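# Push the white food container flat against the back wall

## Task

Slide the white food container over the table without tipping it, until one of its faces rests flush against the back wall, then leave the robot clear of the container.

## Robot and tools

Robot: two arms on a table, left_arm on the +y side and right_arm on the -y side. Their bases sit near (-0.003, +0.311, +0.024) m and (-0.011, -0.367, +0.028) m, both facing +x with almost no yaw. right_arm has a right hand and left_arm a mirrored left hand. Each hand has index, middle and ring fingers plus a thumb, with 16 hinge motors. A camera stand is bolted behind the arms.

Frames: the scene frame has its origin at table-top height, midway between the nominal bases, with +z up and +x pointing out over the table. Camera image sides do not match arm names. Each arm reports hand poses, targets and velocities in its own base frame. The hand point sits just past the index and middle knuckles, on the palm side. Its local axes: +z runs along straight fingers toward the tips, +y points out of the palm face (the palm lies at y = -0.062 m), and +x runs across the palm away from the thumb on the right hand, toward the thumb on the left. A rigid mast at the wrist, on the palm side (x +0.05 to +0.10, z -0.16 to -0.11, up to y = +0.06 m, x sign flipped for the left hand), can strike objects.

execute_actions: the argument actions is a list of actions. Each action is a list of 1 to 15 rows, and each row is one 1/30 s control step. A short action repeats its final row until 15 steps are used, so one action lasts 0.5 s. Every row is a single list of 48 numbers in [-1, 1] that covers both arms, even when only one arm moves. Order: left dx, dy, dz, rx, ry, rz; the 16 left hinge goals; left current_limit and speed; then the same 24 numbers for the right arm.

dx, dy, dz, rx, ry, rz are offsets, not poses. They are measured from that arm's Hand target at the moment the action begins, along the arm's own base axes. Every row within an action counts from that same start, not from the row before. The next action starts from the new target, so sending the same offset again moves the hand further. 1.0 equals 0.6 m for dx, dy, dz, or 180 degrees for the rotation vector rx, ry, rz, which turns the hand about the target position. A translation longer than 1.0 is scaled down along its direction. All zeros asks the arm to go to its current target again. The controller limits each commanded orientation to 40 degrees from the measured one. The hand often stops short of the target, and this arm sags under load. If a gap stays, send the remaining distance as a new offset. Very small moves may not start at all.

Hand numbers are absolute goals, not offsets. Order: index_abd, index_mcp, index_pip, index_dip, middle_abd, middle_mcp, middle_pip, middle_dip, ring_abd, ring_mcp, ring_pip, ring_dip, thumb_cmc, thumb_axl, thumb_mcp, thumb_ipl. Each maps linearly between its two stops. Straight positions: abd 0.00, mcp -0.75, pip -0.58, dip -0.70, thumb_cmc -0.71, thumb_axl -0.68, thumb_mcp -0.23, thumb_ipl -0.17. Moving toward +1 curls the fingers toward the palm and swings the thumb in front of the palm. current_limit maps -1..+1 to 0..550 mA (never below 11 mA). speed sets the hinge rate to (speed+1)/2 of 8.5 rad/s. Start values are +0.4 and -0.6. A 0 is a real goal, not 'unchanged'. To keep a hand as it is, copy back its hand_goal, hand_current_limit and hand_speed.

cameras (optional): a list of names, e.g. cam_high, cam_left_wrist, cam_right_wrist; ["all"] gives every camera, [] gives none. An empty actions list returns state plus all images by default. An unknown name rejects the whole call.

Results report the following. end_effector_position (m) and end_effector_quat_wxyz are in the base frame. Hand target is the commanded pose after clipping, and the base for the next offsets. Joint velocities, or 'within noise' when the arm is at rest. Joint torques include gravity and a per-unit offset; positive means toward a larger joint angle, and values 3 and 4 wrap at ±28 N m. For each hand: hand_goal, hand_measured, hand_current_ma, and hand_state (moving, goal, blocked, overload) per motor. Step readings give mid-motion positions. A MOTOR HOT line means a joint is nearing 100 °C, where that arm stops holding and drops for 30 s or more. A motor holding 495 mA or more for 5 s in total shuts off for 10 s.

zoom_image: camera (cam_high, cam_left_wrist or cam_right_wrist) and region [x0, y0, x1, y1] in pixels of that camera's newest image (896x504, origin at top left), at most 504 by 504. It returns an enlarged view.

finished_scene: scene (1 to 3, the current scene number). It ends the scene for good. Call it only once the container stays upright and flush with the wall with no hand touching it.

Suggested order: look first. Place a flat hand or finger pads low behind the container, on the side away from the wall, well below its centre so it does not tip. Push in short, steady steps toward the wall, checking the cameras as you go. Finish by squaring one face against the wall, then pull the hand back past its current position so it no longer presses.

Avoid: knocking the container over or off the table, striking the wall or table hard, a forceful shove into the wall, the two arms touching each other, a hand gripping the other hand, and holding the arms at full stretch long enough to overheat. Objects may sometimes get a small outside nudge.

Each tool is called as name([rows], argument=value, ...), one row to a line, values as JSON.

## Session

execute_actions(actions=[])

Scene clock: 0.00 s.
left_arm: end_effector_position=(+0.2855, -0.1235, +0.2544) hand_goal=(+0.000, -0.754, -0.576, -0.696, +0.000, -0.754, -0.576, -0.696, +0.000, -0.754, -0.576, -0.696, -0.714, -0.678, -0.226, -0.168) hand_measured=(+0.000, -0.754, -0.576, -0.696, +0.000, -0.754, -0.576, -0.696, +0.000, -0.754, -0.576, -0.696, -0.714, -0.678, -0.226, -0.168) hand_current_ma=(+0, +0, +0, +0, +0, +0, +0, +0, +0, +0, +0, +0, +0, +0, +0, +0) hand_state=(goal, goal, goal, goal, goal, goal, goal, goal, overload, goal, goal, goal, goal, goal, goal, goal) hand_current_limit=0.40 hand_speed=-0.60 end_effector_quat_wxyz=(+0.553, +0.312, +0.730, -0.252) | right_arm: end_effector_position=(+0.5182, +0.2040, +0.0796) hand_goal=(+0.000, -0.754, -0.576, -0.696, +0.000, -0.754, -0.576, -0.696, +0.000, -0.754, -0.576, -0.696, -0.714, -0.678, -0.226, -0.168) hand_measured=(+0.000, -0.754, -0.576, -0.696, +0.000, -0.754, -0.576, -0.696, +0.000, -0.754, -0.576, -0.696, -0.714, -0.678, -0.226, -0.168) hand_current_ma=(+0, +0, +0, +0, +0, +0, +0, +0, +0, +0, +0, +0, +0, +0, +0, +0) hand_state=(goal, goal, goal, goal, goal, goal, goal, goal, goal, goal, goal, goal, goal, goal, goal, goal) hand_current_limit=0.40 hand_speed=-0.60 end_effector_quat_wxyz=(+0.241, -0.191, +0.912, -0.273)
Joint positions: left_arm=[-0.489 0.292 0.395 -0.382 0.33 -1.502] | right_arm=[0.437 1.613 1.097 -0.643 0.641 -1.685]
Joint velocities: within noise
Joint torques (N m): no reading
Heat: left arm: hottest elbow 29 °C; right arm: hottest elbow 27 °C.
Hand target: left_arm +0.2874, -0.1246, +0.2795; +0.571, +0.311, +0.716, -0.253 | right_arm +0.5302, +0.2094, +0.0971; +0.259, -0.184, +0.909, -0.269

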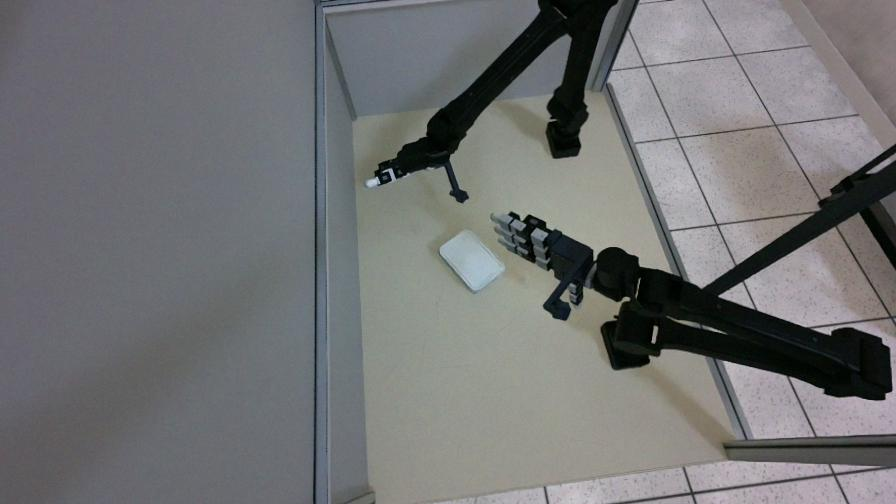

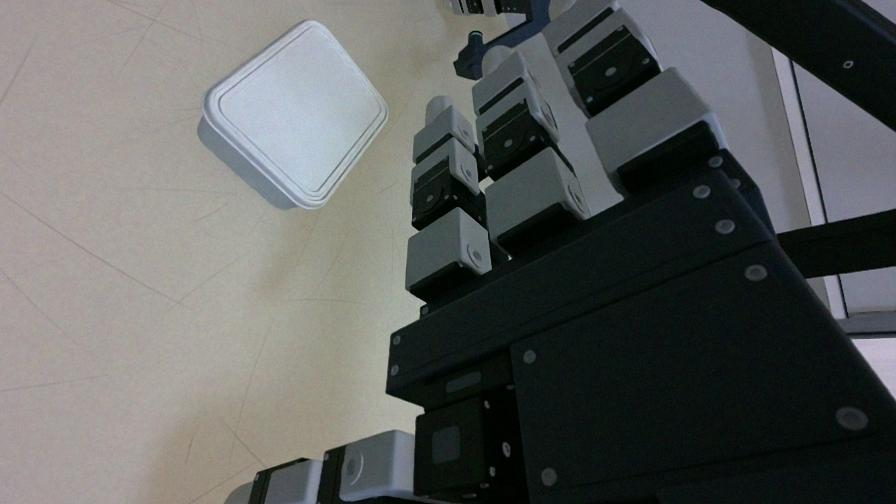

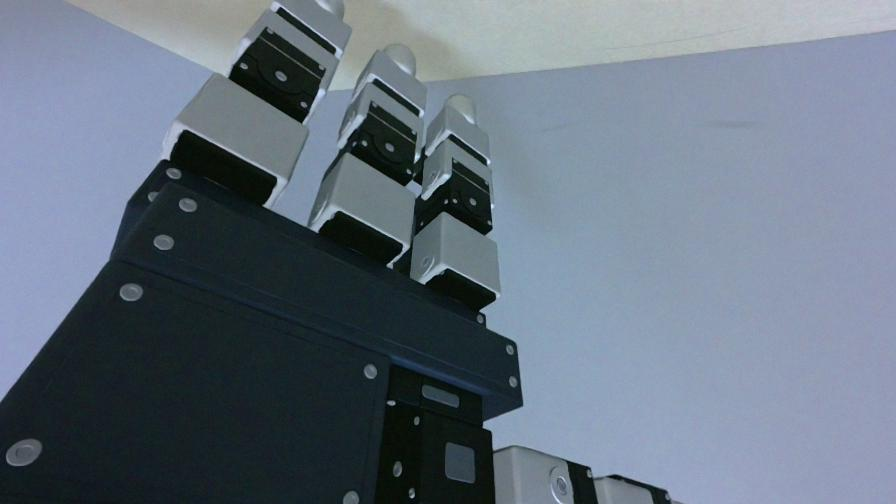

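execute_actions([
  [[0.005,-0.052,0.01,0.106,0.028,-0.041,0,-0.754,-0.576,-0.696,0,-0.754,-0.576,-0.696,0,-0.754,-0.576,-0.696,-0.714,-0.678,-0.226,-0.168,0.4,-0.6,0,-0.05,0.03,0,0,0,0,-0.754,-0.576,-0.696,0,-0.754,-0.576,-0.696,0,-0.754,-0.576,-0.696,-0.714,-0.678,-0.226,-0.168,0.4,-0.6]],
], cameras=["cam_high"])

Scene clock: 2.47 s.
left_arm: end_effector_position=(+0.2846, -0.1533, +0.2451) hand_goal=(+0.000, -0.754, -0.576, -0.696, +0.000, -0.754, -0.576, -0.696, +0.000, -0.754, -0.576, -0.696, -0.714, -0.678, -0.226, -0.168) hand_measured=(-0.002, -0.752, -0.576, -0.696, -0.002, -0.752, -0.576, -0.696, -0.188, -0.752, -0.576, -0.696, -0.714, -0.678, -0.224, -0.168) hand_current_ma=(-2, +2, +0, +0, -2, +1, +0, +0, +0, +1, +0, +0, +0, +1, +2, +0) hand_state=(goal, goal, goal, goal, goal, goal, goal, goal, overload, goal, goal, goal, goal, goal, goal, goal) hand_current_limit=0.40 hand_speed=-0.60 end_effector_quat_wxyz=(+0.433, +0.435, +0.769, -0.181) | right_arm: end_effector_position=(+0.5248, +0.1779, +0.1015) hand_goal=(+0.000, -0.754, -0.576, -0.696, +0.000, -0.754, -0.576, -0.696, +0.000, -0.754, -0.576, -0.696, -0.714, -0.678, -0.226, -0.168) hand_measured=(+0.000, -0.748, -0.576, -0.696, +0.000, -0.746, -0.576, -0.696, +0.000, -0.748, -0.576, -0.696, -0.710, -0.678, -0.224, -0.168) hand_current_ma=(+0, +1, +0, +0, +0, +2, +0, +0, +0, +1, +0, +0, +1, +0, +0, +0) hand_state=(goal, goal, goal, goal, goal, goal, goal, goal, goal, goal, goal, goal, goal, goal, goal, goal) hand_current_limit=0.40 hand_speed=-0.60 end_effector_quat_wxyz=(+0.246, -0.186, +0.912, -0.272)
Joint positions: left_arm=[-0.639 0.503 0.562 -0.671 0.224 -1.297] | right_arm=[0.38 1.566 1.096 -0.643 0.618 -1.741]
Joint torques (N m): left_arm=[0.79 -0.73 17.46 1.58 -0.05 0.21] | right_arm=[-0.21 -11.99 8.47 1.44 0.41 -0.18]
Heat: left arm: hottest elbow 30 °C; right arm: hottest elbow 28 °C.
Hand target: left_arm +0.2905, -0.1558, +0.2855; +0.462, +0.435, +0.751, -0.181 | right_arm +0.5302, +0.1793, +0.1149; +0.259, -0.184, +0.909, -0.269
Off the commanded pose: left_arm 0.041 m, 4 deg | right_arm 0.015 m, 2 deg.
Step readings (end_effector_position of left_arm | right_arm):
0: (+0.2855, -0.1235, +0.2544) | (+0.5181, +0.2039, +0.0794)
1: (+0.2841, -0.1242, +0.2535) | (+0.5179, +0.2034, +0.0802)
2: (+0.2824, -0.1246, +0.2509) | (+0.5173, +0.2032, +0.0811)
4: (+0.2809, -0.1377, +0.2485) | (+0.5193, +0.1958, +0.0863)
8: (+0.2844, -0.1545, +0.2468) | (+0.5244, +0.1811, +0.0987)
15: (+0.2844, -0.1531, +0.2446) | (+0.5250, +0.1780, +0.1016)
Images, in order (width x height): cam_high 896x504.

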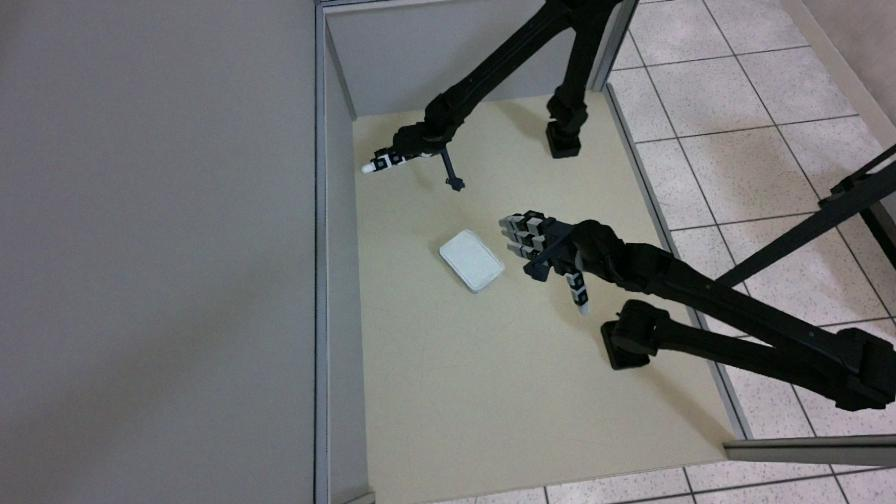

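execute_actions([
  [[0.005,-0.052,0.04,0.106,0.028,-0.041,0,-0.754,-0.576,-0.696,0,-0.754,-0.576,-0.696,0,-0.754,-0.576,-0.696,-0.714,-0.678,-0.226,-0.168,0.4,-0.6,0,-0.05,0.03,0,0,0,0,-0.754,-0.576,-0.696,0,-0.754,-0.576,-0.696,0,-0.754,-0.576,-0.696,-0.714,-0.678,-0.226,-0.168,0.4,-0.6]],
  [[0.005,-0.052,0.0,0.106,0.028,-0.041,0,-0.754,-0.576,-0.696,0,-0.754,-0.576,-0.696,0,-0.754,-0.576,-0.696,-0.714,-0.678,-0.226,-0.168,0.4,-0.6,0,0,0,0,0,0,0,-0.754,-0.576,-0.696,0,-0.754,-0.576,-0.696,0,-0.754,-0.576,-0.696,-0.714,-0.678,-0.226,-0.168,0.4,-0.6]],
], cameras=["cam_high"])

Scene clock: 4.10 s.
left_arm: end_effector_position=(+0.2904, -0.2135, +0.2795) hand_goal=(+0.000, -0.754, -0.576, -0.696, +0.000, -0.754, -0.576, -0.696, +0.000, -0.754, -0.576, -0.696, -0.714, -0.678, -0.226, -0.168) hand_measured=(-0.002, -0.754, -0.576, -0.696, -0.004, -0.754, -0.576, -0.696, -0.192, -0.754, -0.576, -0.696, -0.716, -0.678, -0.222, -0.168) hand_current_ma=(-3, +0, -1, +0, -5, +0, +0, +0, +0, +0, +0, +0, -2, +1, +10, +1) hand_state=(goal, goal, goal, goal, goal, goal, goal, goal, overload, goal, goal, goal, goal, goal, goal, goal) hand_current_limit=0.40 hand_speed=-0.60 end_effector_quat_wxyz=(+0.175, +0.636, +0.752, -0.017) | right_arm: end_effector_position=(+0.5277, +0.1488, +0.1220) hand_goal=(+0.000, -0.754, -0.576, -0.696, +0.000, -0.754, -0.576, -0.696, +0.000, -0.754, -0.576, -0.696, -0.714, -0.678, -0.226, -0.168) hand_measured=(+0.000, -0.746, -0.576, -0.696, +0.000, -0.746, -0.576, -0.696, +0.000, -0.748, -0.576, -0.696, -0.708, -0.678, -0.224, -0.168) hand_current_ma=(+0, +2, +0, +0, +0, +2, +0, +0, +0, +1, +0, +0, +1, +0, +0, +0) hand_state=(goal, goal, goal, goal, goal, goal, goal, goal, goal, goal, goal, goal, goal, goal, goal, goal) hand_current_limit=0.40 hand_speed=-0.60 end_effector_quat_wxyz=(+0.250, -0.184, +0.911, -0.271)
Joint positions: left_arm=[-0.885 0.964 1.02 -1.274 -0.03 -1.046] | right_arm=[0.318 1.516 1.092 -0.643 0.588 -1.807]
Joint torques (N m): left_arm=[0.73 -5.36 15.47 0.59 -0.41 0.16] | right_arm=[-0.21 -11.52 8.44 1.39 0.36 -0.19]
Heat: left arm: hottest elbow 30 °C; right arm: hottest elbow 28 °C.
Hand target: left_arm +0.2964, -0.2181, +0.3095; +0.202, +0.635, +0.745, -0.020 | right_arm +0.5302, +0.1493, +0.1329; +0.259, -0.184, +0.909, -0.269
Off the commanded pose: left_arm 0.031 m, 3 deg | right_arm 0.011 m, 1 deg.
Step readings (end_effector_position of left_arm | right_arm):
0: (+0.2846, -0.1533, +0.2451) | (+0.5248, +0.1779, +0.1015)
1: (+0.2841, -0.1515, +0.2457) | (+0.5245, +0.1770, +0.1023)
2: (+0.2816, -0.1470, +0.2487) | (+0.5231, +0.1771, +0.1026)
4: (+0.2812, -0.1604, +0.2611) | (+0.5237, +0.1684, +0.1075)
8: (+0.2897, -0.1869, +0.2826) | (+0.5278, +0.1519, +0.1194)
15: (+0.2884, -0.1851, +0.2812) | (+0.5279, +0.1489, +0.1221)
16: (+0.2886, -0.1826, +0.2809) | (+0.5279, +0.1488, +0.1221)
17: (+0.2877, -0.1780, +0.2856) | (+0.5279, +0.1488, +0.1221)
19: (+0.2873, -0.1916, +0.2901) | (+0.5278, +0.1488, +0.1220)
23: (+0.2930, -0.2167, +0.2818) | (+0.5277, +0.1488, +0.1220)
30: (+0.2906, -0.2136, +0.2790) | (+0.5277, +0.1488, +0.1220)
Images, in order (width x height): cam_high 896x504.

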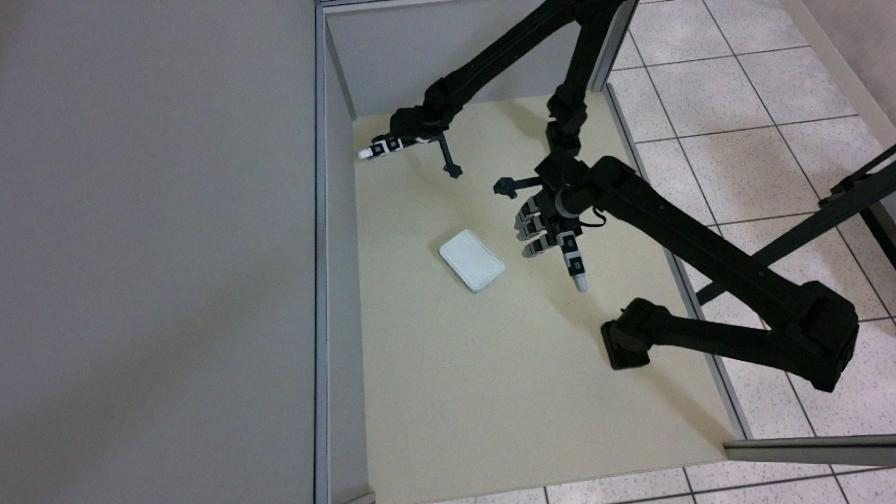

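execute_actions([
  [[0.0,-0.067,0.0,0.1045,0.028,-0.041,0,-0.754,-0.576,-0.696,0,-0.754,-0.576,-0.696,0,-0.754,-0.576,-0.696,-0.714,-0.678,-0.226,-0.168,0.4,-0.6,0,0,0,0,0,0,0,-0.754,-0.576,-0.696,0,-0.754,-0.576,-0.696,0,-0.754,-0.576,-0.696,-0.714,-0.678,-0.226,-0.168,0.4,-0.6]],
  [[0.0,0,-0.11,0,0,0,0,-0.754,-0.576,-0.696,0,-0.754,-0.576,-0.696,0,-0.754,-0.576,-0.696,-0.714,-0.678,-0.226,-0.168,0.4,-0.6,0,0,0,0,0,0,0,-0.754,-0.576,-0.696,0,-0.754,-0.576,-0.696,0,-0.754,-0.576,-0.696,-0.714,-0.678,-0.226,-0.168,0.4,-0.6]],
], cameras=["cam_high","cam_left_wrist"])

zoom_image(camera="cam_high", region=[400, 150, 640, 330])

Scene clock: 6.27 s.
left_arm: end_effector_position=(+0.2901, -0.2533, +0.2343) hand_goal=(+0.000, -0.754, -0.576, -0.696, +0.000, -0.754, -0.576, -0.696, +0.000, -0.754, -0.576, -0.696, -0.714, -0.678, -0.226, -0.168) hand_measured=(-0.002, -0.754, -0.576, -0.696, -0.002, -0.754, -0.576, -0.696, -0.188, -0.754, -0.576, -0.696, -0.716, -0.678, -0.222, -0.166) hand_current_ma=(-1, +0, -1, +0, -2, +0, +0, +0, +0, +0, +0, +0, -3, +1, +9, +2) hand_state=(goal, goal, goal, goal, goal, goal, goal, goal, overload, goal, goal, goal, goal, goal, goal, goal) hand_current_limit=0.40 hand_speed=-0.60 end_effector_quat_wxyz=(+0.046, +0.704, +0.706, +0.064) | right_arm: end_effector_position=(+0.5277, +0.1488, +0.1220) hand_goal=(+0.000, -0.754, -0.576, -0.696, +0.000, -0.754, -0.576, -0.696, +0.000, -0.754, -0.576, -0.696, -0.714, -0.678, -0.226, -0.168) hand_measured=(+0.000, -0.746, -0.576, -0.696, +0.000, -0.746, -0.576, -0.696, +0.000, -0.748, -0.576, -0.696, -0.708, -0.678, -0.224, -0.168) hand_current_ma=(+0, +2, +0, +0, +0, +2, +0, +0, +0, +1, +0, +0, +1, +0, +0, +0) hand_state=(goal, goal, goal, goal, goal, goal, goal, goal, goal, goal, goal, goal, goal, goal, goal, goal) hand_current_limit=0.40 hand_speed=-0.60 end_effector_quat_wxyz=(+0.250, -0.184, +0.911, -0.271)
Joint positions: left_arm=[-1.001 1.202 1.091 -1.397 -0.146 -0.998] | right_arm=[0.318 1.516 1.092 -0.643 0.588 -1.807]
Joint torques (N m): left_arm=[0.91 -7.71 11.62 0.85 -0.53 0.13] | right_arm=[-0.15 -11.46 8.4 1.39 0.36 -0.19]
Heat: left arm: hottest elbow 31 °C; right arm: hottest elbow 28 °C.
Hand target: left_arm +0.2964, -0.2584, +0.2435; +0.061, +0.705, +0.704, +0.062 | right_arm +0.5302, +0.1493, +0.1329; +0.259, -0.184, +0.909, -0.269
Off the commanded pose: left_arm 0.012 m, 2 deg | right_arm 0.011 m, 1 deg.
Step readings (end_effector_position of left_arm | right_arm):
0: (+0.2905, -0.2136, +0.2795) | (+0.5277, +0.1488, +0.1220)
1: (+0.2906, -0.2118, +0.2815) | (+0.5277, +0.1488, +0.1220)
2: (+0.2907, -0.2087, +0.2894) | (+0.5277, +0.1488, +0.1220)
4: (+0.2898, -0.2287, +0.2972) | (+0.5277, +0.1488, +0.1220)
8: (+0.2935, -0.2588, +0.2877) | (+0.5277, +0.1488, +0.1220)
15: (+0.2911, -0.2551, +0.2831) | (+0.5277, +0.1488, +0.1220)
16: (+0.2918, -0.2559, +0.2797) | (+0.5277, +0.1488, +0.1220)
17: (+0.2932, -0.2579, +0.2739) | (+0.5277, +0.1488, +0.1220)
19: (+0.2925, -0.2569, +0.2548) | (+0.5277, +0.1488, +0.1220)
23: (+0.2888, -0.2512, +0.2340) | (+0.5277, +0.1488, +0.1220)
30: (+0.2901, -0.2533, +0.2343) | (+0.5277, +0.1488, +0.1220)
Images, in order (width x height): cam_high 896x504, cam_left_wrist 896x504.

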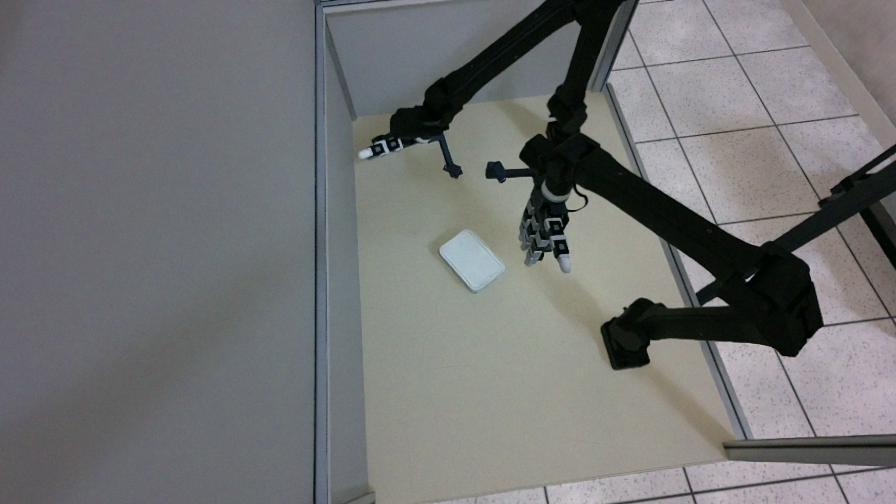

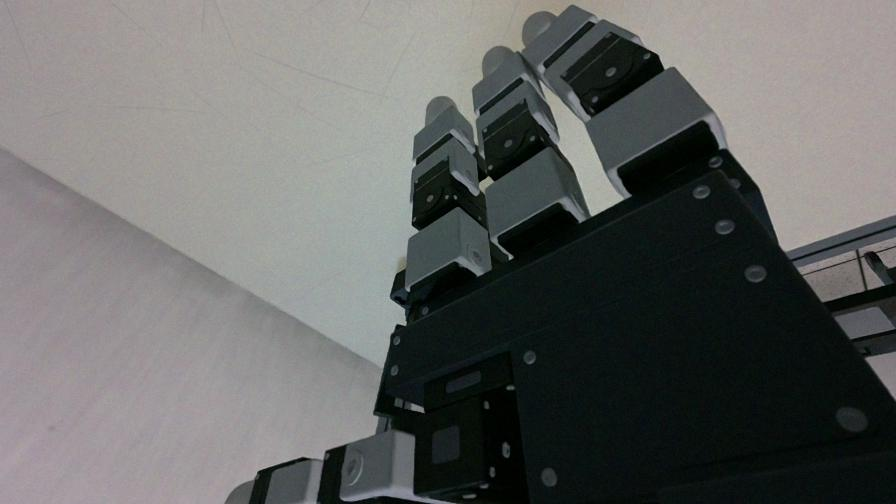

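Scaled by 2.100 from the camera's 896x504 image, which has a finer 1280x720 frame.

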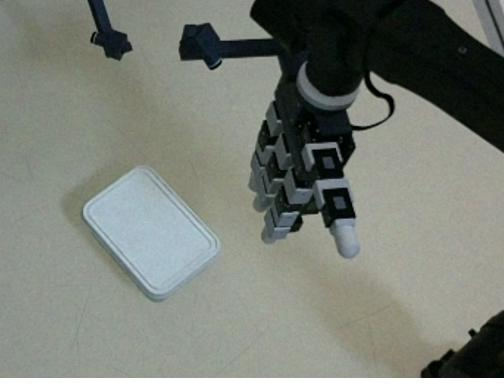

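execute_actions([
  [[0.0,-0.02,-0.09,0,0,0,0,-0.754,-0.576,-0.696,0,-0.754,-0.576,-0.696,0,-0.754,-0.576,-0.696,-0.714,-0.678,-0.226,-0.168,0.4,-0.6,0,0,0,0,0,0,0,-0.754,-0.576,-0.696,0,-0.754,-0.576,-0.696,0,-0.754,-0.576,-0.696,-0.714,-0.678,-0.226,-0.168,0.4,-0.6]],
  [[0.0,0,-0.06,0,0,0,0,-0.754,-0.576,-0.696,0,-0.754,-0.576,-0.696,0,-0.754,-0.576,-0.696,-0.714,-0.678,-0.226,-0.168,0.4,-0.6,0,0,0,0,0,0,0,-0.754,-0.576,-0.696,0,-0.754,-0.576,-0.696,0,-0.754,-0.576,-0.696,-0.714,-0.678,-0.226,-0.168,0.4,-0.6]],
], cameras=["cam_high"])

zoom_image(camera="cam_high", region=[420, 180, 580, 300])

Scene clock: 8.60 s.
left_arm: end_effector_position=(+0.2944, -0.2637, +0.1498) hand_goal=(+0.000, -0.754, -0.576, -0.696, +0.000, -0.754, -0.576, -0.696, +0.000, -0.754, -0.576, -0.696, -0.714, -0.678, -0.226, -0.168) hand_measured=(-0.002, -0.756, -0.576, -0.696, -0.002, -0.756, -0.576, -0.696, -0.188, -0.756, -0.576, -0.696, -0.716, -0.678, -0.222, -0.166) hand_current_ma=(-1, -2, -1, +0, -2, -2, +0, +0, +0, -1, +0, +0, -3, +1, +6, +2) hand_state=(goal, goal, goal, goal, goal, goal, goal, goal, overload, goal, goal, goal, goal, goal, goal, goal) hand_current_limit=0.40 hand_speed=-0.60 end_effector_quat_wxyz=(+0.051, +0.706, +0.704, +0.064) | right_arm: end_effector_position=(+0.5277, +0.1488, +0.1220) hand_goal=(+0.000, -0.754, -0.576, -0.696, +0.000, -0.754, -0.576, -0.696, +0.000, -0.754, -0.576, -0.696, -0.714, -0.678, -0.226, -0.168) hand_measured=(+0.000, -0.746, -0.576, -0.696, +0.000, -0.746, -0.576, -0.696, +0.000, -0.748, -0.576, -0.696, -0.708, -0.678, -0.224, -0.168) hand_current_ma=(+0, +2, +0, +0, +0, +2, +0, +0, +0, +1, +0, +0, +1, +0, +0, +0) hand_state=(goal, goal, goal, goal, goal, goal, goal, goal, goal, goal, goal, goal, goal, goal, goal, goal) hand_current_limit=0.40 hand_speed=-0.60 end_effector_quat_wxyz=(+0.250, -0.184, +0.911, -0.271)
Joint positions: left_arm=[-1.007 1.279 0.926 -1.145 -0.147 -0.998] | right_arm=[0.318 1.516 1.092 -0.643 0.588 -1.807]
Joint torques (N m): left_arm=[-0.09 -7.71 10.37 0.88 -0.54 -0.1] | right_arm=[-0.15 -11.52 8.4 1.39 0.36 -0.19]
Heat: left arm: hottest elbow 31 °C; right arm: hottest elbow 28 °C.
Hand target: left_arm +0.2964, -0.2704, +0.1536; +0.061, +0.705, +0.704, +0.062 | right_arm +0.5302, +0.1493, +0.1329; +0.259, -0.184, +0.909, -0.269
Off the commanded pose: left_arm 0.008 m, 1 deg | right_arm 0.011 m, 1 deg.
Step readings (end_effector_position of left_arm | right_arm):
0: (+0.2901, -0.2533, +0.2343) | (+0.5277, +0.1488, +0.1220)
1: (+0.2909, -0.2546, +0.2312) | (+0.5277, +0.1488, +0.1220)
2: (+0.2929, -0.2591, +0.2264) | (+0.5277, +0.1488, +0.1220)
4: (+0.2940, -0.2629, +0.2090) | (+0.5277, +0.1488, +0.1220)
8: (+0.2931, -0.2618, +0.1834) | (+0.5277, +0.1488, +0.1220)
15: (+0.2942, -0.2635, +0.1806) | (+0.5277, +0.1488, +0.1220)
16: (+0.2947, -0.2642, +0.1786) | (+0.5277, +0.1488, +0.1220)
17: (+0.2962, -0.2665, +0.1752) | (+0.5277, +0.1488, +0.1220)
19: (+0.2962, -0.2665, +0.1639) | (+0.5277, +0.1488, +0.1220)
23: (+0.2938, -0.2627, +0.1504) | (+0.5277, +0.1488, +0.1220)
30: (+0.2944, -0.2637, +0.1498) | (+0.5277, +0.1488, +0.1220)
Images, in order (width x height): cam_high 896x504.

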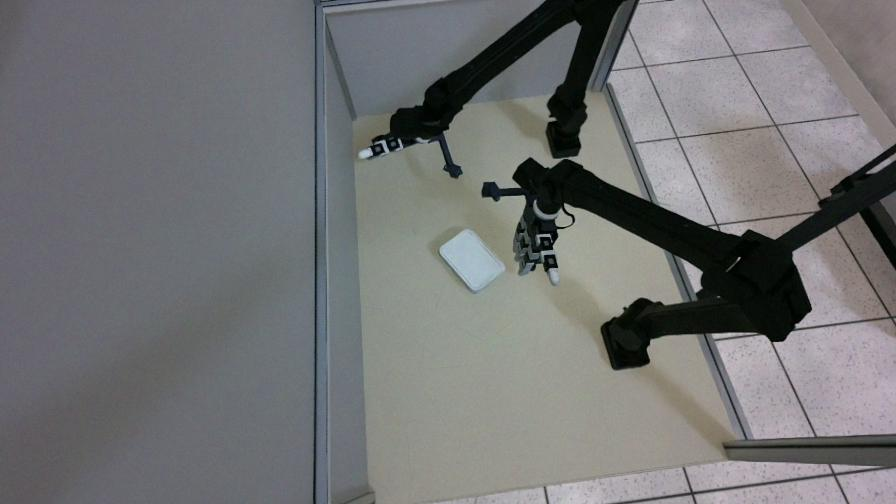

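Scaled by 3.150 from the camera's 896x504 image, which has a finer 1280x720 frame.

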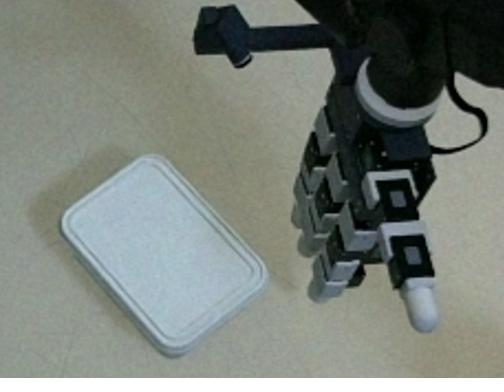

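execute_actions([
  [[0.03,-0.033,-0.01,0,0,0,0,-0.754,-0.576,-0.696,0,-0.754,-0.576,-0.696,0,-0.754,-0.576,-0.696,-0.714,-0.678,-0.226,-0.168,0.4,-0.6,0,0,0,0,0,0,0,-0.754,-0.576,-0.696,0,-0.754,-0.576,-0.696,0,-0.754,-0.576,-0.696,-0.714,-0.678,-0.226,-0.168,0.4,-0.6]],
  [[0.04,0,0,0,0,0,0,-0.754,-0.576,-0.696,0,-0.754,-0.576,-0.696,0,-0.754,-0.576,-0.696,-0.714,-0.678,-0.226,-0.168,0.4,-0.6,0,0,0,0,0,0,0,-0.754,-0.576,-0.696,0,-0.754,-0.576,-0.696,0,-0.754,-0.576,-0.696,-0.714,-0.678,-0.226,-0.168,0.4,-0.6]],
], cameras=["cam_high"])

zoom_image(camera="cam_high", region=[420, 180, 580, 300])

Scene clock: 10.53 s.
left_arm: end_effector_position=(+0.3254, -0.2706, +0.1323) hand_goal=(+0.000, -0.754, -0.576, -0.696, +0.000, -0.754, -0.576, -0.696, +0.000, -0.754, -0.576, -0.696, -0.714, -0.678, -0.226, -0.168) hand_measured=(-0.002, -0.754, -0.576, -0.696, -0.002, -0.754, -0.576, -0.696, -0.188, -0.754, -0.576, -0.696, -0.716, -0.678, -0.222, -0.166) hand_current_ma=(-1, -1, -1, +0, -2, -1, +0, +0, +0, -1, +0, +0, -3, +1, +6, +2) hand_state=(goal, goal, goal, goal, goal, goal, goal, goal, overload, goal, goal, goal, goal, goal, goal, goal) hand_current_limit=0.40 hand_speed=-0.60 end_effector_quat_wxyz=(+0.039, +0.702, +0.708, +0.066) | right_arm: end_effector_position=(+0.5277, +0.1488, +0.1220) hand_goal=(+0.000, -0.754, -0.576, -0.696, +0.000, -0.754, -0.576, -0.696, +0.000, -0.754, -0.576, -0.696, -0.714, -0.678, -0.226, -0.168) hand_measured=(+0.000, -0.746, -0.576, -0.696, +0.000, -0.746, -0.576, -0.696, +0.000, -0.748, -0.576, -0.696, -0.708, -0.678, -0.224, -0.168) hand_current_ma=(+0, +2, +0, +0, +0, +2, +0, +0, +0, +1, +0, +0, +1, +0, +0, +0) hand_state=(goal, goal, goal, goal, goal, goal, goal, goal, goal, goal, goal, goal, goal, goal, goal, goal) hand_current_limit=0.40 hand_speed=-0.60 end_effector_quat_wxyz=(+0.250, -0.184, +0.911, -0.271)
Joint positions: left_arm=[-0.947 1.377 0.97 -1.11 -0.144 -0.953] | right_arm=[0.318 1.516 1.092 -0.643 0.588 -1.807]
Joint torques (N m): left_arm=[0.32 -8.23 13.65 0.79 -0.43 0.13] | right_arm=[-0.21 -11.52 8.4 1.39 0.36 -0.19]
Heat: left arm: hottest elbow 31 °C; right arm: hottest elbow 29 °C.
Hand target: left_arm +0.3385, -0.2901, +0.1475; +0.061, +0.705, +0.704, +0.062 | right_arm +0.5302, +0.1493, +0.1329; +0.259, -0.184, +0.909, -0.269
Off the commanded pose: left_arm 0.028 m, 3 deg | right_arm 0.011 m, 1 deg.
Step readings (end_effector_position of left_arm | right_arm):
0: (+0.2944, -0.2637, +0.1498) | (+0.5277, +0.1488, +0.1220)
1: (+0.2947, -0.2642, +0.1488) | (+0.5277, +0.1488, +0.1220)
2: (+0.2960, -0.2662, +0.1469) | (+0.5277, +0.1488, +0.1220)
4: (+0.2989, -0.2708, +0.1403) | (+0.5277, +0.1488, +0.1220)
8: (+0.3004, -0.2731, +0.1270) | (+0.5277, +0.1488, +0.1220)
15: (+0.3004, -0.2732, +0.1263) | (+0.5277, +0.1488, +0.1220)
16: (+0.3020, -0.2726, +0.1264) | (+0.5277, +0.1488, +0.1220)
17: (+0.3046, -0.2725, +0.1265) | (+0.5277, +0.1488, +0.1220)
19: (+0.3135, -0.2708, +0.1286) | (+0.5277, +0.1488, +0.1220)
23: (+0.3250, -0.2696, +0.1324) | (+0.5277, +0.1488, +0.1220)
30: (+0.3254, -0.2704, +0.1323) | (+0.5277, +0.1488, +0.1220)
Images, in order (width x height): cam_high 896x504.

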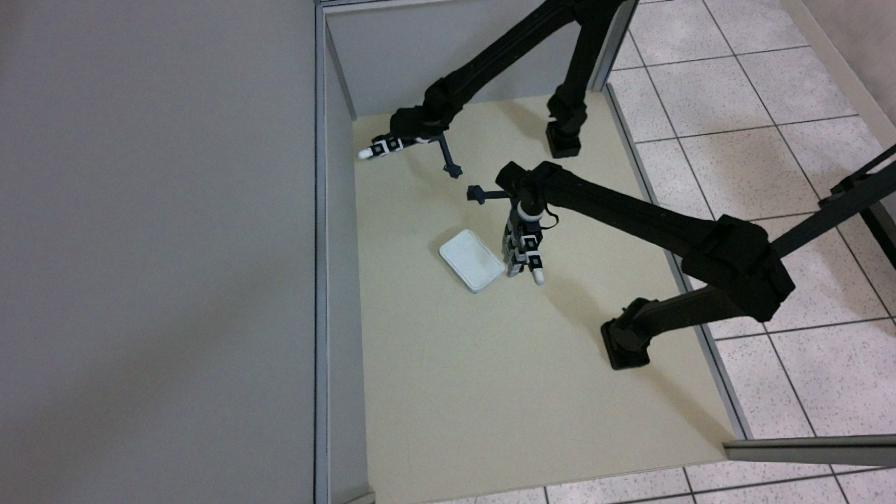

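Scaled by 3.150 from the camera's 896x504 image, which has a finer 1280x720 frame.

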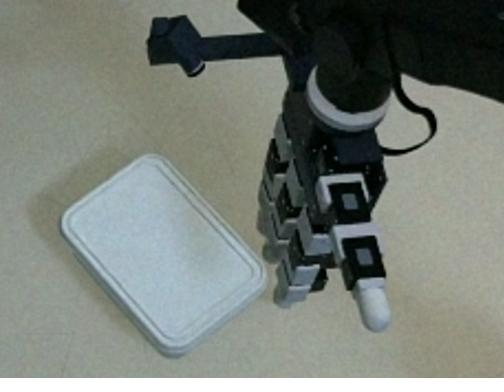

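execute_actions([
  [[0.0,-0.035,0.012,0,0,0,0,-0.754,-0.576,-0.696,0,-0.754,-0.576,-0.696,0,-0.754,-0.576,-0.696,-0.714,-0.678,-0.226,-0.168,0.4,-0.6,0,0,0,0,0,0,0,-0.754,-0.576,-0.696,0,-0.754,-0.576,-0.696,0,-0.754,-0.576,-0.696,-0.714,-0.678,-0.226,-0.168,0.4,-0.6]],
], cameras=["cam_high"])

zoom_image(camera="cam_high", region=[420, 180, 580, 300])

Scene clock: 11.67 s.
left_arm: end_effector_position=(+0.3303, -0.2975, +0.1395) hand_goal=(+0.000, -0.754, -0.576, -0.696, +0.000, -0.754, -0.576, -0.696, +0.000, -0.754, -0.576, -0.696, -0.714, -0.678, -0.226, -0.168) hand_measured=(-0.002, -0.754, -0.576, -0.696, -0.002, -0.754, -0.576, -0.696, -0.188, -0.754, -0.576, -0.696, -0.716, -0.678, -0.222, -0.166) hand_current_ma=(-1, -1, -1, +0, -2, -1, +0, +0, +0, -1, +0, +0, -3, +1, +6, +2) hand_state=(goal, goal, goal, goal, goal, goal, goal, goal, overload, goal, goal, goal, goal, goal, goal, goal) hand_current_limit=0.40 hand_speed=-0.60 end_effector_quat_wxyz=(+0.045, +0.710, +0.700, +0.065) | right_arm: end_effector_position=(+0.5277, +0.1488, +0.1220) hand_goal=(+0.000, -0.754, -0.576, -0.696, +0.000, -0.754, -0.576, -0.696, +0.000, -0.754, -0.576, -0.696, -0.714, -0.678, -0.226, -0.168) hand_measured=(+0.000, -0.746, -0.576, -0.696, +0.000, -0.746, -0.576, -0.696, +0.000, -0.748, -0.576, -0.696, -0.708, -0.678, -0.224, -0.168) hand_current_ma=(+0, +2, +0, +0, +0, +2, +0, +0, +0, +1, +0, +0, +1, +0, +0, +0) hand_state=(goal, goal, goal, goal, goal, goal, goal, goal, goal, goal, goal, goal, goal, goal, goal, goal) hand_current_limit=0.40 hand_speed=-0.60 end_effector_quat_wxyz=(+0.250, -0.184, +0.911, -0.271)
Joint positions: left_arm=[-0.974 1.42 1.033 -1.118 -0.144 -0.956] | right_arm=[0.318 1.516 1.092 -0.643 0.588 -1.807]
Joint torques (N m): left_arm=[0.15 -9.29 13.48 0.14 -0.52 -0.17] | right_arm=[-0.15 -11.52 8.4 1.39 0.36 -0.19]
Heat: left arm: hottest elbow 31 °C; right arm: hottest elbow 29 °C.
Hand target: left_arm +0.3384, -0.3111, +0.1546; +0.061, +0.705, +0.704, +0.062 | right_arm +0.5302, +0.1493, +0.1329; +0.259, -0.184, +0.909, -0.269
Off the commanded pose: left_arm 0.022 m, 2 deg | right_arm 0.011 m, 1 deg.
Step readings (end_effector_position of left_arm | right_arm):
0: (+0.3254, -0.2706, +0.1323) | (+0.5277, +0.1488, +0.1220)
1: (+0.3255, -0.2716, +0.1327) | (+0.5277, +0.1488, +0.1220)
2: (+0.3259, -0.2744, +0.1335) | (+0.5277, +0.1488, +0.1220)
4: (+0.3279, -0.2856, +0.1362) | (+0.5277, +0.1488, +0.1220)
8: (+0.3305, -0.2970, +0.1393) | (+0.5277, +0.1488, +0.1220)
15: (+0.3303, -0.2975, +0.1395) | (+0.5277, +0.1488, +0.1220)
Images, in order (width x height): cam_high 896x504.

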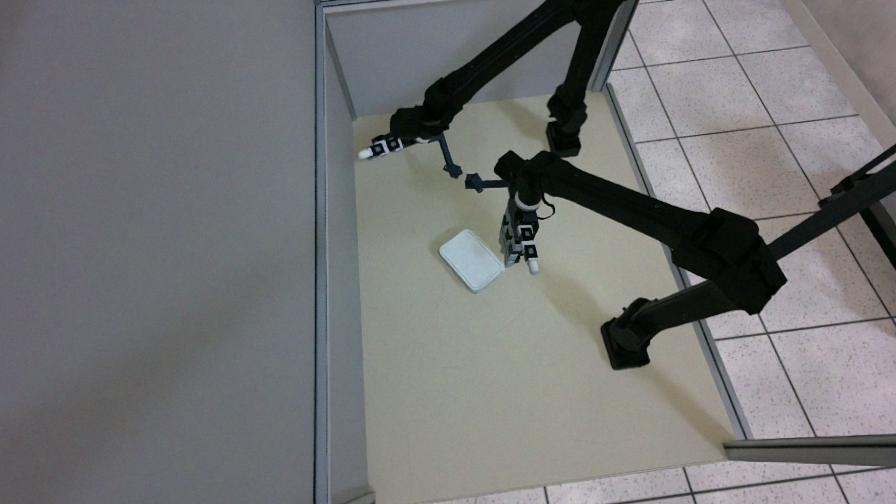

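Scaled by 3.150 from the camera's 896x504 image, which has a finer 1280x720 frame.

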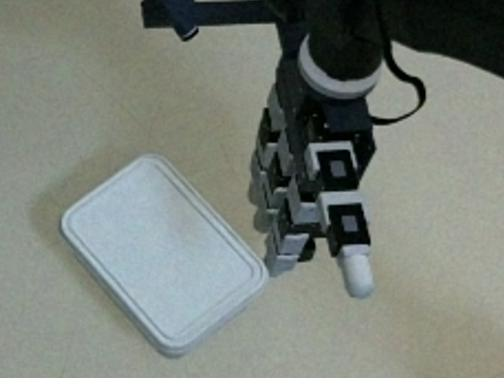

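execute_actions([
  [[0.04,0,0.002,0,0,0,0,-0.754,-0.576,-0.696,0,-0.754,-0.576,-0.696,0,-0.754,-0.576,-0.696,-0.714,-0.678,-0.226,-0.168,0.4,-0.6,0,0,0,0,0,0,0,-0.754,-0.576,-0.696,0,-0.754,-0.576,-0.696,0,-0.754,-0.576,-0.696,-0.714,-0.678,-0.226,-0.168,0.4,-0.6]],
  [[0.035,0,0,0,0,0,0,-0.754,-0.576,-0.696,0,-0.754,-0.576,-0.696,0,-0.754,-0.576,-0.696,-0.714,-0.678,-0.226,-0.168,0.4,-0.6,0,0,0,0,0,0,0,-0.754,-0.576,-0.696,0,-0.754,-0.576,-0.696,0,-0.754,-0.576,-0.696,-0.714,-0.678,-0.226,-0.168,0.4,-0.6]],
], cameras=["cam_high"])

zoom_image(camera="cam_high", region=[420, 180, 580, 300])

Scene clock: 14.43 s.
left_arm: end_effector_position=(+0.3695, -0.2956, +0.1388) hand_goal=(+0.000, -0.754, -0.576, -0.696, +0.000, -0.754, -0.576, -0.696, +0.000, -0.754, -0.576, -0.696, -0.714, -0.678, -0.226, -0.168) hand_measured=(-0.002, -0.758, -0.578, -0.696, -0.002, -0.754, -0.576, -0.696, -0.188, -0.754, -0.576, -0.696, -0.716, -0.678, -0.222, -0.166) hand_current_ma=(-1, -5, -2, +0, -2, -1, +0, +0, +0, -1, +0, +0, -3, +1, +6, +2) hand_state=(goal, goal, goal, goal, goal, goal, goal, goal, overload, goal, goal, goal, goal, goal, goal, goal) hand_current_limit=0.40 hand_speed=-0.60 end_effector_quat_wxyz=(+0.041, +0.703, +0.708, +0.064) | right_arm: end_effector_position=(+0.5277, +0.1488, +0.1220) hand_goal=(+0.000, -0.754, -0.576, -0.696, +0.000, -0.754, -0.576, -0.696, +0.000, -0.754, -0.576, -0.696, -0.714, -0.678, -0.226, -0.168) hand_measured=(+0.000, -0.746, -0.576, -0.696, +0.000, -0.746, -0.576, -0.696, +0.000, -0.748, -0.576, -0.696, -0.708, -0.678, -0.224, -0.168) hand_current_ma=(+0, +2, +0, +0, +0, +2, +0, +0, +0, +1, +0, +0, +1, +0, +0, +0) hand_state=(goal, goal, goal, goal, goal, goal, goal, goal, goal, goal, goal, goal, goal, goal, goal, goal) hand_current_limit=0.40 hand_speed=-0.60 end_effector_quat_wxyz=(+0.250, -0.184, +0.911, -0.271)
Joint positions: left_arm=[-0.894 1.483 1.1 -1.119 -0.136 -0.896] | right_arm=[0.318 1.516 1.092 -0.643 0.588 -1.807]
Joint torques (N m): left_arm=[0.56 -10.23 13.93 0.38 -0.47 0.13] | right_arm=[-0.15 -11.52 8.4 1.37 0.36 -0.19]
Heat: left arm: hottest elbow 32 °C; right arm: hottest elbow 29 °C.
Hand target: left_arm +0.3834, -0.3111, +0.1557; +0.061, +0.705, +0.704, +0.062 | right_arm +0.5302, +0.1493, +0.1329; +0.259, -0.184, +0.909, -0.269
Off the commanded pose: left_arm 0.027 m, 2 deg | right_arm 0.011 m, 1 deg.
Step readings (end_effector_position of left_arm | right_arm):
0: (+0.3303, -0.2975, +0.1395) | (+0.5277, +0.1488, +0.1220)
1: (+0.3312, -0.2975, +0.1395) | (+0.5277, +0.1488, +0.1220)
2: (+0.3337, -0.2979, +0.1395) | (+0.5277, +0.1488, +0.1220)
4: (+0.3411, -0.2970, +0.1397) | (+0.5277, +0.1488, +0.1220)
8: (+0.3500, -0.2951, +0.1393) | (+0.5277, +0.1488, +0.1220)
15: (+0.3505, -0.2948, +0.1391) | (+0.5277, +0.1488, +0.1220)
16: (+0.3516, -0.2947, +0.1390) | (+0.5277, +0.1488, +0.1220)
17: (+0.3542, -0.2950, +0.1390) | (+0.5277, +0.1488, +0.1220)
19: (+0.3607, -0.2960, +0.1394) | (+0.5277, +0.1488, +0.1220)
23: (+0.3685, -0.2960, +0.1390) | (+0.5277, +0.1488, +0.1220)
30: (+0.3695, -0.2955, +0.1388) | (+0.5277, +0.1488, +0.1220)
Images, in order (width x height): cam_high 896x504.

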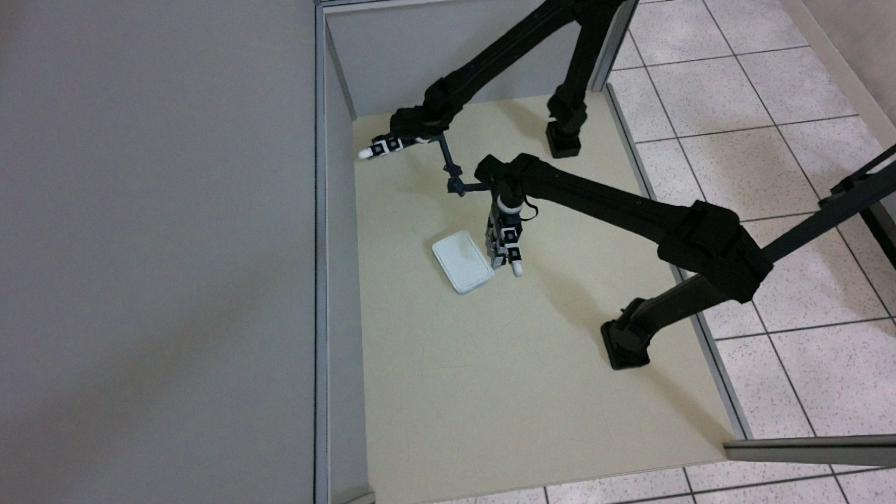

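Scaled by 3.150 from the camera's 896x504 image, which has a finer 1280x720 frame.

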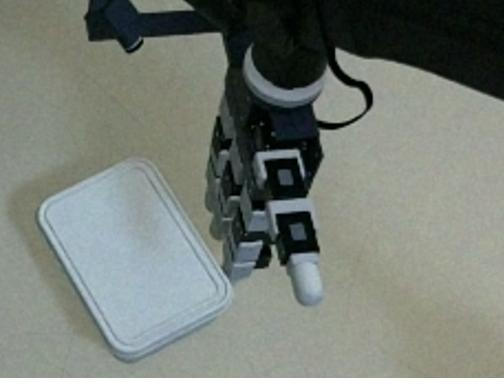

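execute_actions([
  [[0.035,0.003,0.0,0,0,0,0,-0.754,-0.576,-0.696,0,-0.754,-0.576,-0.696,0,-0.754,-0.576,-0.696,-0.714,-0.678,-0.226,-0.168,0.4,-0.6,0,-0.03,0.01,0,0,0,0,-0.754,-0.576,-0.696,0,-0.754,-0.576,-0.696,0,-0.754,-0.576,-0.696,-0.714,-0.678,-0.226,-0.168,0.4,-0.6]],
  [[0.035,0.003,0,0,0,0,0,-0.754,-0.576,-0.696,0,-0.754,-0.576,-0.696,0,-0.754,-0.576,-0.696,-0.714,-0.678,-0.226,-0.168,0.4,-0.6,0,-0.03,0.01,0,0,0,0,-0.754,-0.576,-0.696,0,-0.754,-0.576,-0.696,0,-0.754,-0.576,-0.696,-0.714,-0.678,-0.226,-0.168,0.4,-0.6]],
], cameras=["cam_high"])

zoom_image(camera="cam_high", region=[400, 180, 560, 300])

Scene clock: 17.03 s.
left_arm: end_effector_position=(+0.4103, -0.2927, +0.1387) hand_goal=(+0.000, -0.754, -0.576, -0.696, +0.000, -0.754, -0.576, -0.696, +0.000, -0.754, -0.576, -0.696, -0.714, -0.678, -0.226, -0.168) hand_measured=(-0.002, -0.758, -0.578, -0.696, -0.002, -0.754, -0.576, -0.696, -0.188, -0.754, -0.576, -0.696, -0.716, -0.678, -0.222, -0.166) hand_current_ma=(-1, -5, -2, +0, -2, -1, +0, +0, +0, -1, +0, +0, -3, +1, +6, +2) hand_state=(goal, goal, goal, goal, goal, goal, goal, goal, overload, goal, goal, goal, goal, goal, goal, goal) hand_current_limit=0.40 hand_speed=-0.60 end_effector_quat_wxyz=(+0.040, +0.703, +0.708, +0.062) | right_arm: end_effector_position=(+0.5249, +0.1152, +0.1303) hand_goal=(+0.000, -0.754, -0.576, -0.696, +0.000, -0.754, -0.576, -0.696, +0.000, -0.754, -0.576, -0.696, -0.714, -0.678, -0.226, -0.168) hand_measured=(+0.000, -0.746, -0.576, -0.696, +0.000, -0.746, -0.576, -0.696, +0.000, -0.748, -0.576, -0.696, -0.708, -0.678, -0.224, -0.168) hand_current_ma=(+0, +2, +0, +0, +0, +2, +0, +0, +0, +1, +0, +0, +1, +0, +0, +0) hand_state=(goal, goal, goal, goal, goal, goal, goal, goal, goal, goal, goal, goal, goal, goal, goal, goal) hand_current_limit=0.40 hand_speed=-0.60 end_effector_quat_wxyz=(+0.241, -0.189, +0.913, -0.270)
Joint positions: left_arm=[-0.817 1.543 1.168 -1.119 -0.128 -0.819] | right_arm=[0.246 1.48 1.078 -0.643 0.548 -1.884]
Joint torques (N m): left_arm=[0.62 -11.22 14.05 0.47 -0.46 0.13] | right_arm=[-0.62 -11.58 8.24 2.07 0.31 -0.18]
Heat: left arm: hottest elbow 32 °C; right arm: hottest elbow 29 °C.
Hand target: left_arm +0.4255, -0.3075, +0.1559; +0.061, +0.705, +0.704, +0.062 | right_arm +0.5301, +0.1134, +0.1448; +0.259, -0.184, +0.909, -0.269
Off the commanded pose: left_arm 0.027 m, 2 deg | right_arm 0.016 m, 2 deg.
Step readings (end_effector_position of left_arm | right_arm):
0: (+0.3695, -0.2956, +0.1388) | (+0.5277, +0.1488, +0.1220)
1: (+0.3710, -0.2952, +0.1391) | (+0.5273, +0.1484, +0.1219)
2: (+0.3736, -0.2955, +0.1390) | (+0.5264, +0.1486, +0.1219)
4: (+0.3804, -0.2957, +0.1394) | (+0.5257, +0.1442, +0.1221)
8: (+0.3889, -0.2942, +0.1391) | (+0.5267, +0.1365, +0.1241)
15: (+0.3901, -0.2935, +0.1390) | (+0.5268, +0.1343, +0.1244)
16: (+0.3913, -0.2933, +0.1390) | (+0.5264, +0.1333, +0.1246)
17: (+0.3941, -0.2935, +0.1391) | (+0.5254, +0.1329, +0.1246)
19: (+0.4008, -0.2942, +0.1394) | (+0.5241, +0.1276, +0.1257)
23: (+0.4089, -0.2938, +0.1389) | (+0.5250, +0.1176, +0.1296)
30: (+0.4102, -0.2926, +0.1387) | (+0.5250, +0.1152, +0.1303)
Images, in order (width x height): cam_high 896x504.

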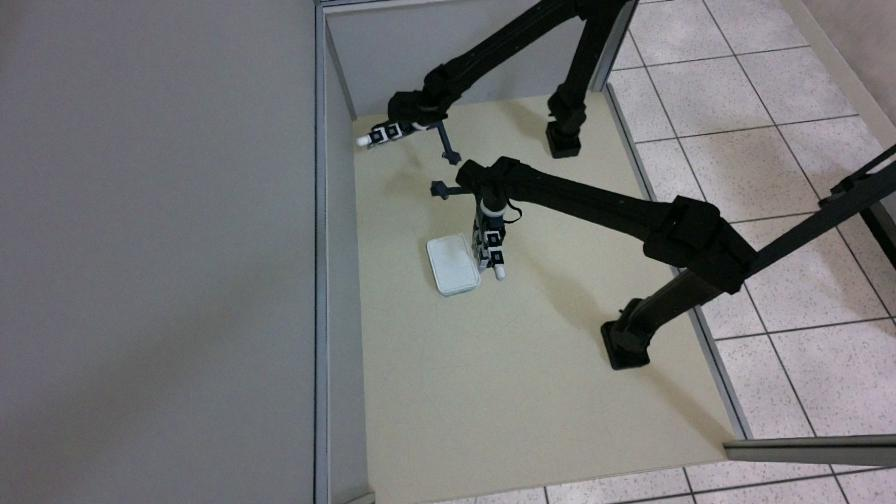

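Scaled by 3.150 from the camera's 896x504 image, which has a finer 1280x720 frame.

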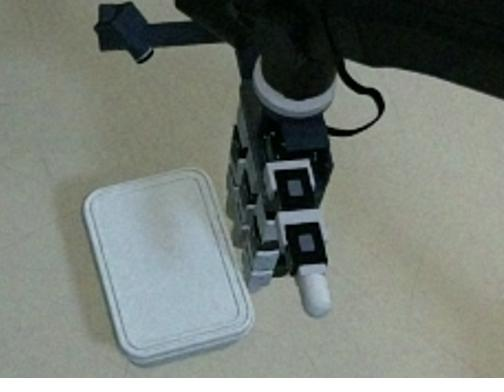

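execute_actions([
  [[0.035,0.003,0.0,0,0,0,0,-0.754,-0.576,-0.696,0,-0.754,-0.576,-0.696,0,-0.754,-0.576,-0.696,-0.714,-0.678,-0.226,-0.168,0.4,-0.6,0,0,0,0,0,0,0,-0.754,-0.576,-0.696,0,-0.754,-0.576,-0.696,0,-0.754,-0.576,-0.696,-0.714,-0.678,-0.226,-0.168,0.4,-0.6]],
  [[0.035,0.0,0,0,-0.022,0,0,-0.754,-0.576,-0.696,0,-0.754,-0.576,-0.696,0,-0.754,-0.576,-0.696,-0.714,-0.678,-0.226,-0.168,0.4,-0.6,0,0,0,0,0,0,0,-0.754,-0.576,-0.696,0,-0.754,-0.576,-0.696,0,-0.754,-0.576,-0.696,-0.714,-0.678,-0.226,-0.168,0.4,-0.6]],
  [[0.035,0.0,0,0,-0.022,0,0,-0.754,-0.576,-0.696,0,-0.754,-0.576,-0.696,0,-0.754,-0.576,-0.696,-0.714,-0.678,-0.226,-0.168,0.4,-0.6,0,0,0,0,0,0,0,-0.754,-0.576,-0.696,0,-0.754,-0.576,-0.696,0,-0.754,-0.576,-0.696,-0.714,-0.678,-0.226,-0.168,0.4,-0.6]],
], cameras=["cam_high"])

zoom_image(camera="cam_high", region=[350, 190, 510, 310])

Scene clock: 19.60 s.
left_arm: end_effector_position=(+0.4720, -0.2935, +0.1401) hand_goal=(+0.000, -0.754, -0.576, -0.696, +0.000, -0.754, -0.576, -0.696, +0.000, -0.754, -0.576, -0.696, -0.714, -0.678, -0.226, -0.168) hand_measured=(-0.002, -0.758, -0.578, -0.696, -0.002, -0.756, -0.578, -0.696, -0.188, -0.756, -0.576, -0.696, -0.716, -0.678, -0.222, -0.166) hand_current_ma=(-1, -4, -3, +0, -2, -4, -1, +0, +0, -2, -1, +0, -3, +1, +6, +2) hand_state=(goal, goal, goal, goal, goal, goal, goal, goal, overload, goal, goal, goal, goal, goal, goal, goal) hand_current_limit=0.40 hand_speed=-0.60 end_effector_quat_wxyz=(+0.087, +0.699, +0.701, +0.108) | right_arm: end_effector_position=(+0.5249, +0.1152, +0.1302) hand_goal=(+0.000, -0.754, -0.576, -0.696, +0.000, -0.754, -0.576, -0.696, +0.000, -0.754, -0.576, -0.696, -0.714, -0.678, -0.226, -0.168) hand_measured=(+0.000, -0.746, -0.576, -0.696, +0.000, -0.746, -0.576, -0.696, +0.000, -0.748, -0.576, -0.696, -0.708, -0.678, -0.224, -0.168) hand_current_ma=(+0, +2, +0, +0, +0, +2, +0, +0, +0, +1, +0, +0, +1, +0, +0, +0) hand_state=(goal, goal, goal, goal, goal, goal, goal, goal, goal, goal, goal, goal, goal, goal, goal, goal) hand_current_limit=0.40 hand_speed=-0.60 end_effector_quat_wxyz=(+0.241, -0.189, +0.913, -0.270)
Joint positions: left_arm=[-0.752 1.612 1.208 -0.983 -0.21 -0.735] | right_arm=[0.246 1.48 1.078 -0.643 0.548 -1.885]
Joint torques (N m): left_arm=[0.79 -12.57 13.42 1.18 -0.63 0.15] | right_arm=[-0.56 -11.63 8.24 2.07 0.31 -0.19]
Heat: left arm: hottest elbow 33 °C; right arm: hottest elbow 29 °C.
Hand target: left_arm +0.4884, -0.3058, +0.1559; +0.110, +0.699, +0.698, +0.110 | right_arm +0.5301, +0.1134, +0.1448; +0.259, -0.184, +0.909, -0.269
Off the commanded pose: left_arm 0.026 m, 3 deg | right_arm 0.016 m, 2 deg.
Step readings (end_effector_position of left_arm | right_arm):
0: (+0.4103, -0.2927, +0.1387) | (+0.5249, +0.1152, +0.1302)
1: (+0.4116, -0.2923, +0.1389) | (+0.5249, +0.1152, +0.1302)
2: (+0.4142, -0.2923, +0.1388) | (+0.5249, +0.1152, +0.1302)
4: (+0.4213, -0.2933, +0.1391) | (+0.5249, +0.1152, +0.1302)
8: (+0.4294, -0.2928, +0.1385) | (+0.5249, +0.1152, +0.1302)
15: (+0.4307, -0.2916, +0.1383) | (+0.5249, +0.1152, +0.1302)
16: (+0.4334, -0.2908, +0.1399) | (+0.5249, +0.1152, +0.1302)
17: (+0.4385, -0.2893, +0.1418) | (+0.5249, +0.1152, +0.1302)
19: (+0.4453, -0.2922, +0.1431) | (+0.5249, +0.1152, +0.1302)
23: (+0.4491, -0.2926, +0.1407) | (+0.5249, +0.1152, +0.1302)
30: (+0.4493, -0.2931, +0.1394) | (+0.5249, +0.1152, +0.1302)
31: (+0.4522, -0.2923, +0.1410) | (+0.5249, +0.1152, +0.1302)
32: (+0.4567, -0.2929, +0.1431) | (+0.5249, +0.1152, +0.1302)
34: (+0.4659, -0.2945, +0.1450) | (+0.5249, +0.1152, +0.1302)
38: (+0.4711, -0.2940, +0.1418) | (+0.5249, +0.1152, +0.1302)
45: (+0.4720, -0.2934, +0.1401) | (+0.5249, +0.1152, +0.1302)
Images, in order (width x height): cam_high 896x504.

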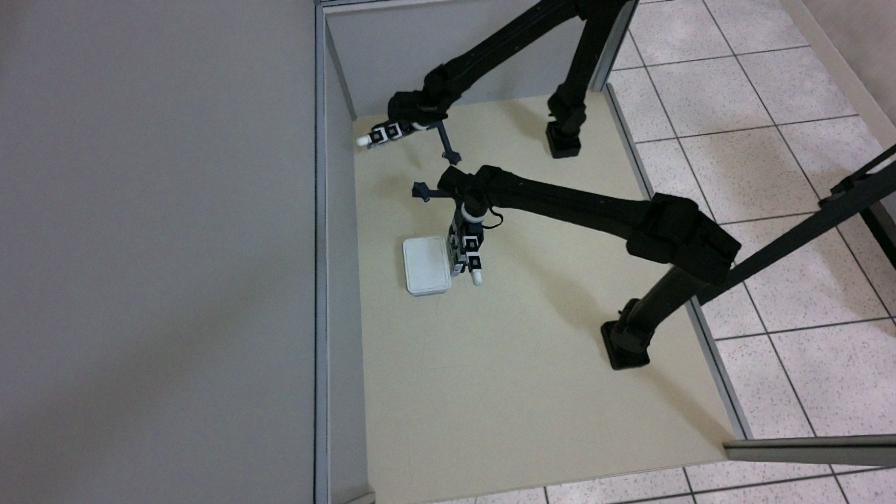

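Scaled by 3.150 from the camera's 896x504 image, which has a finer 1280x720 frame.

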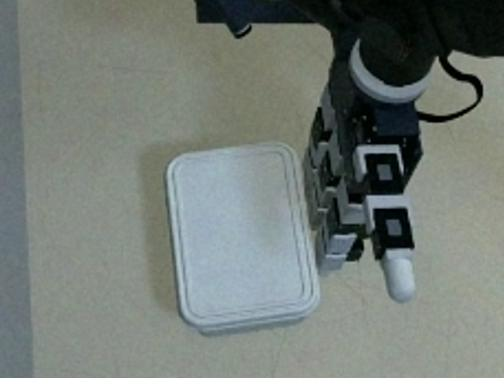

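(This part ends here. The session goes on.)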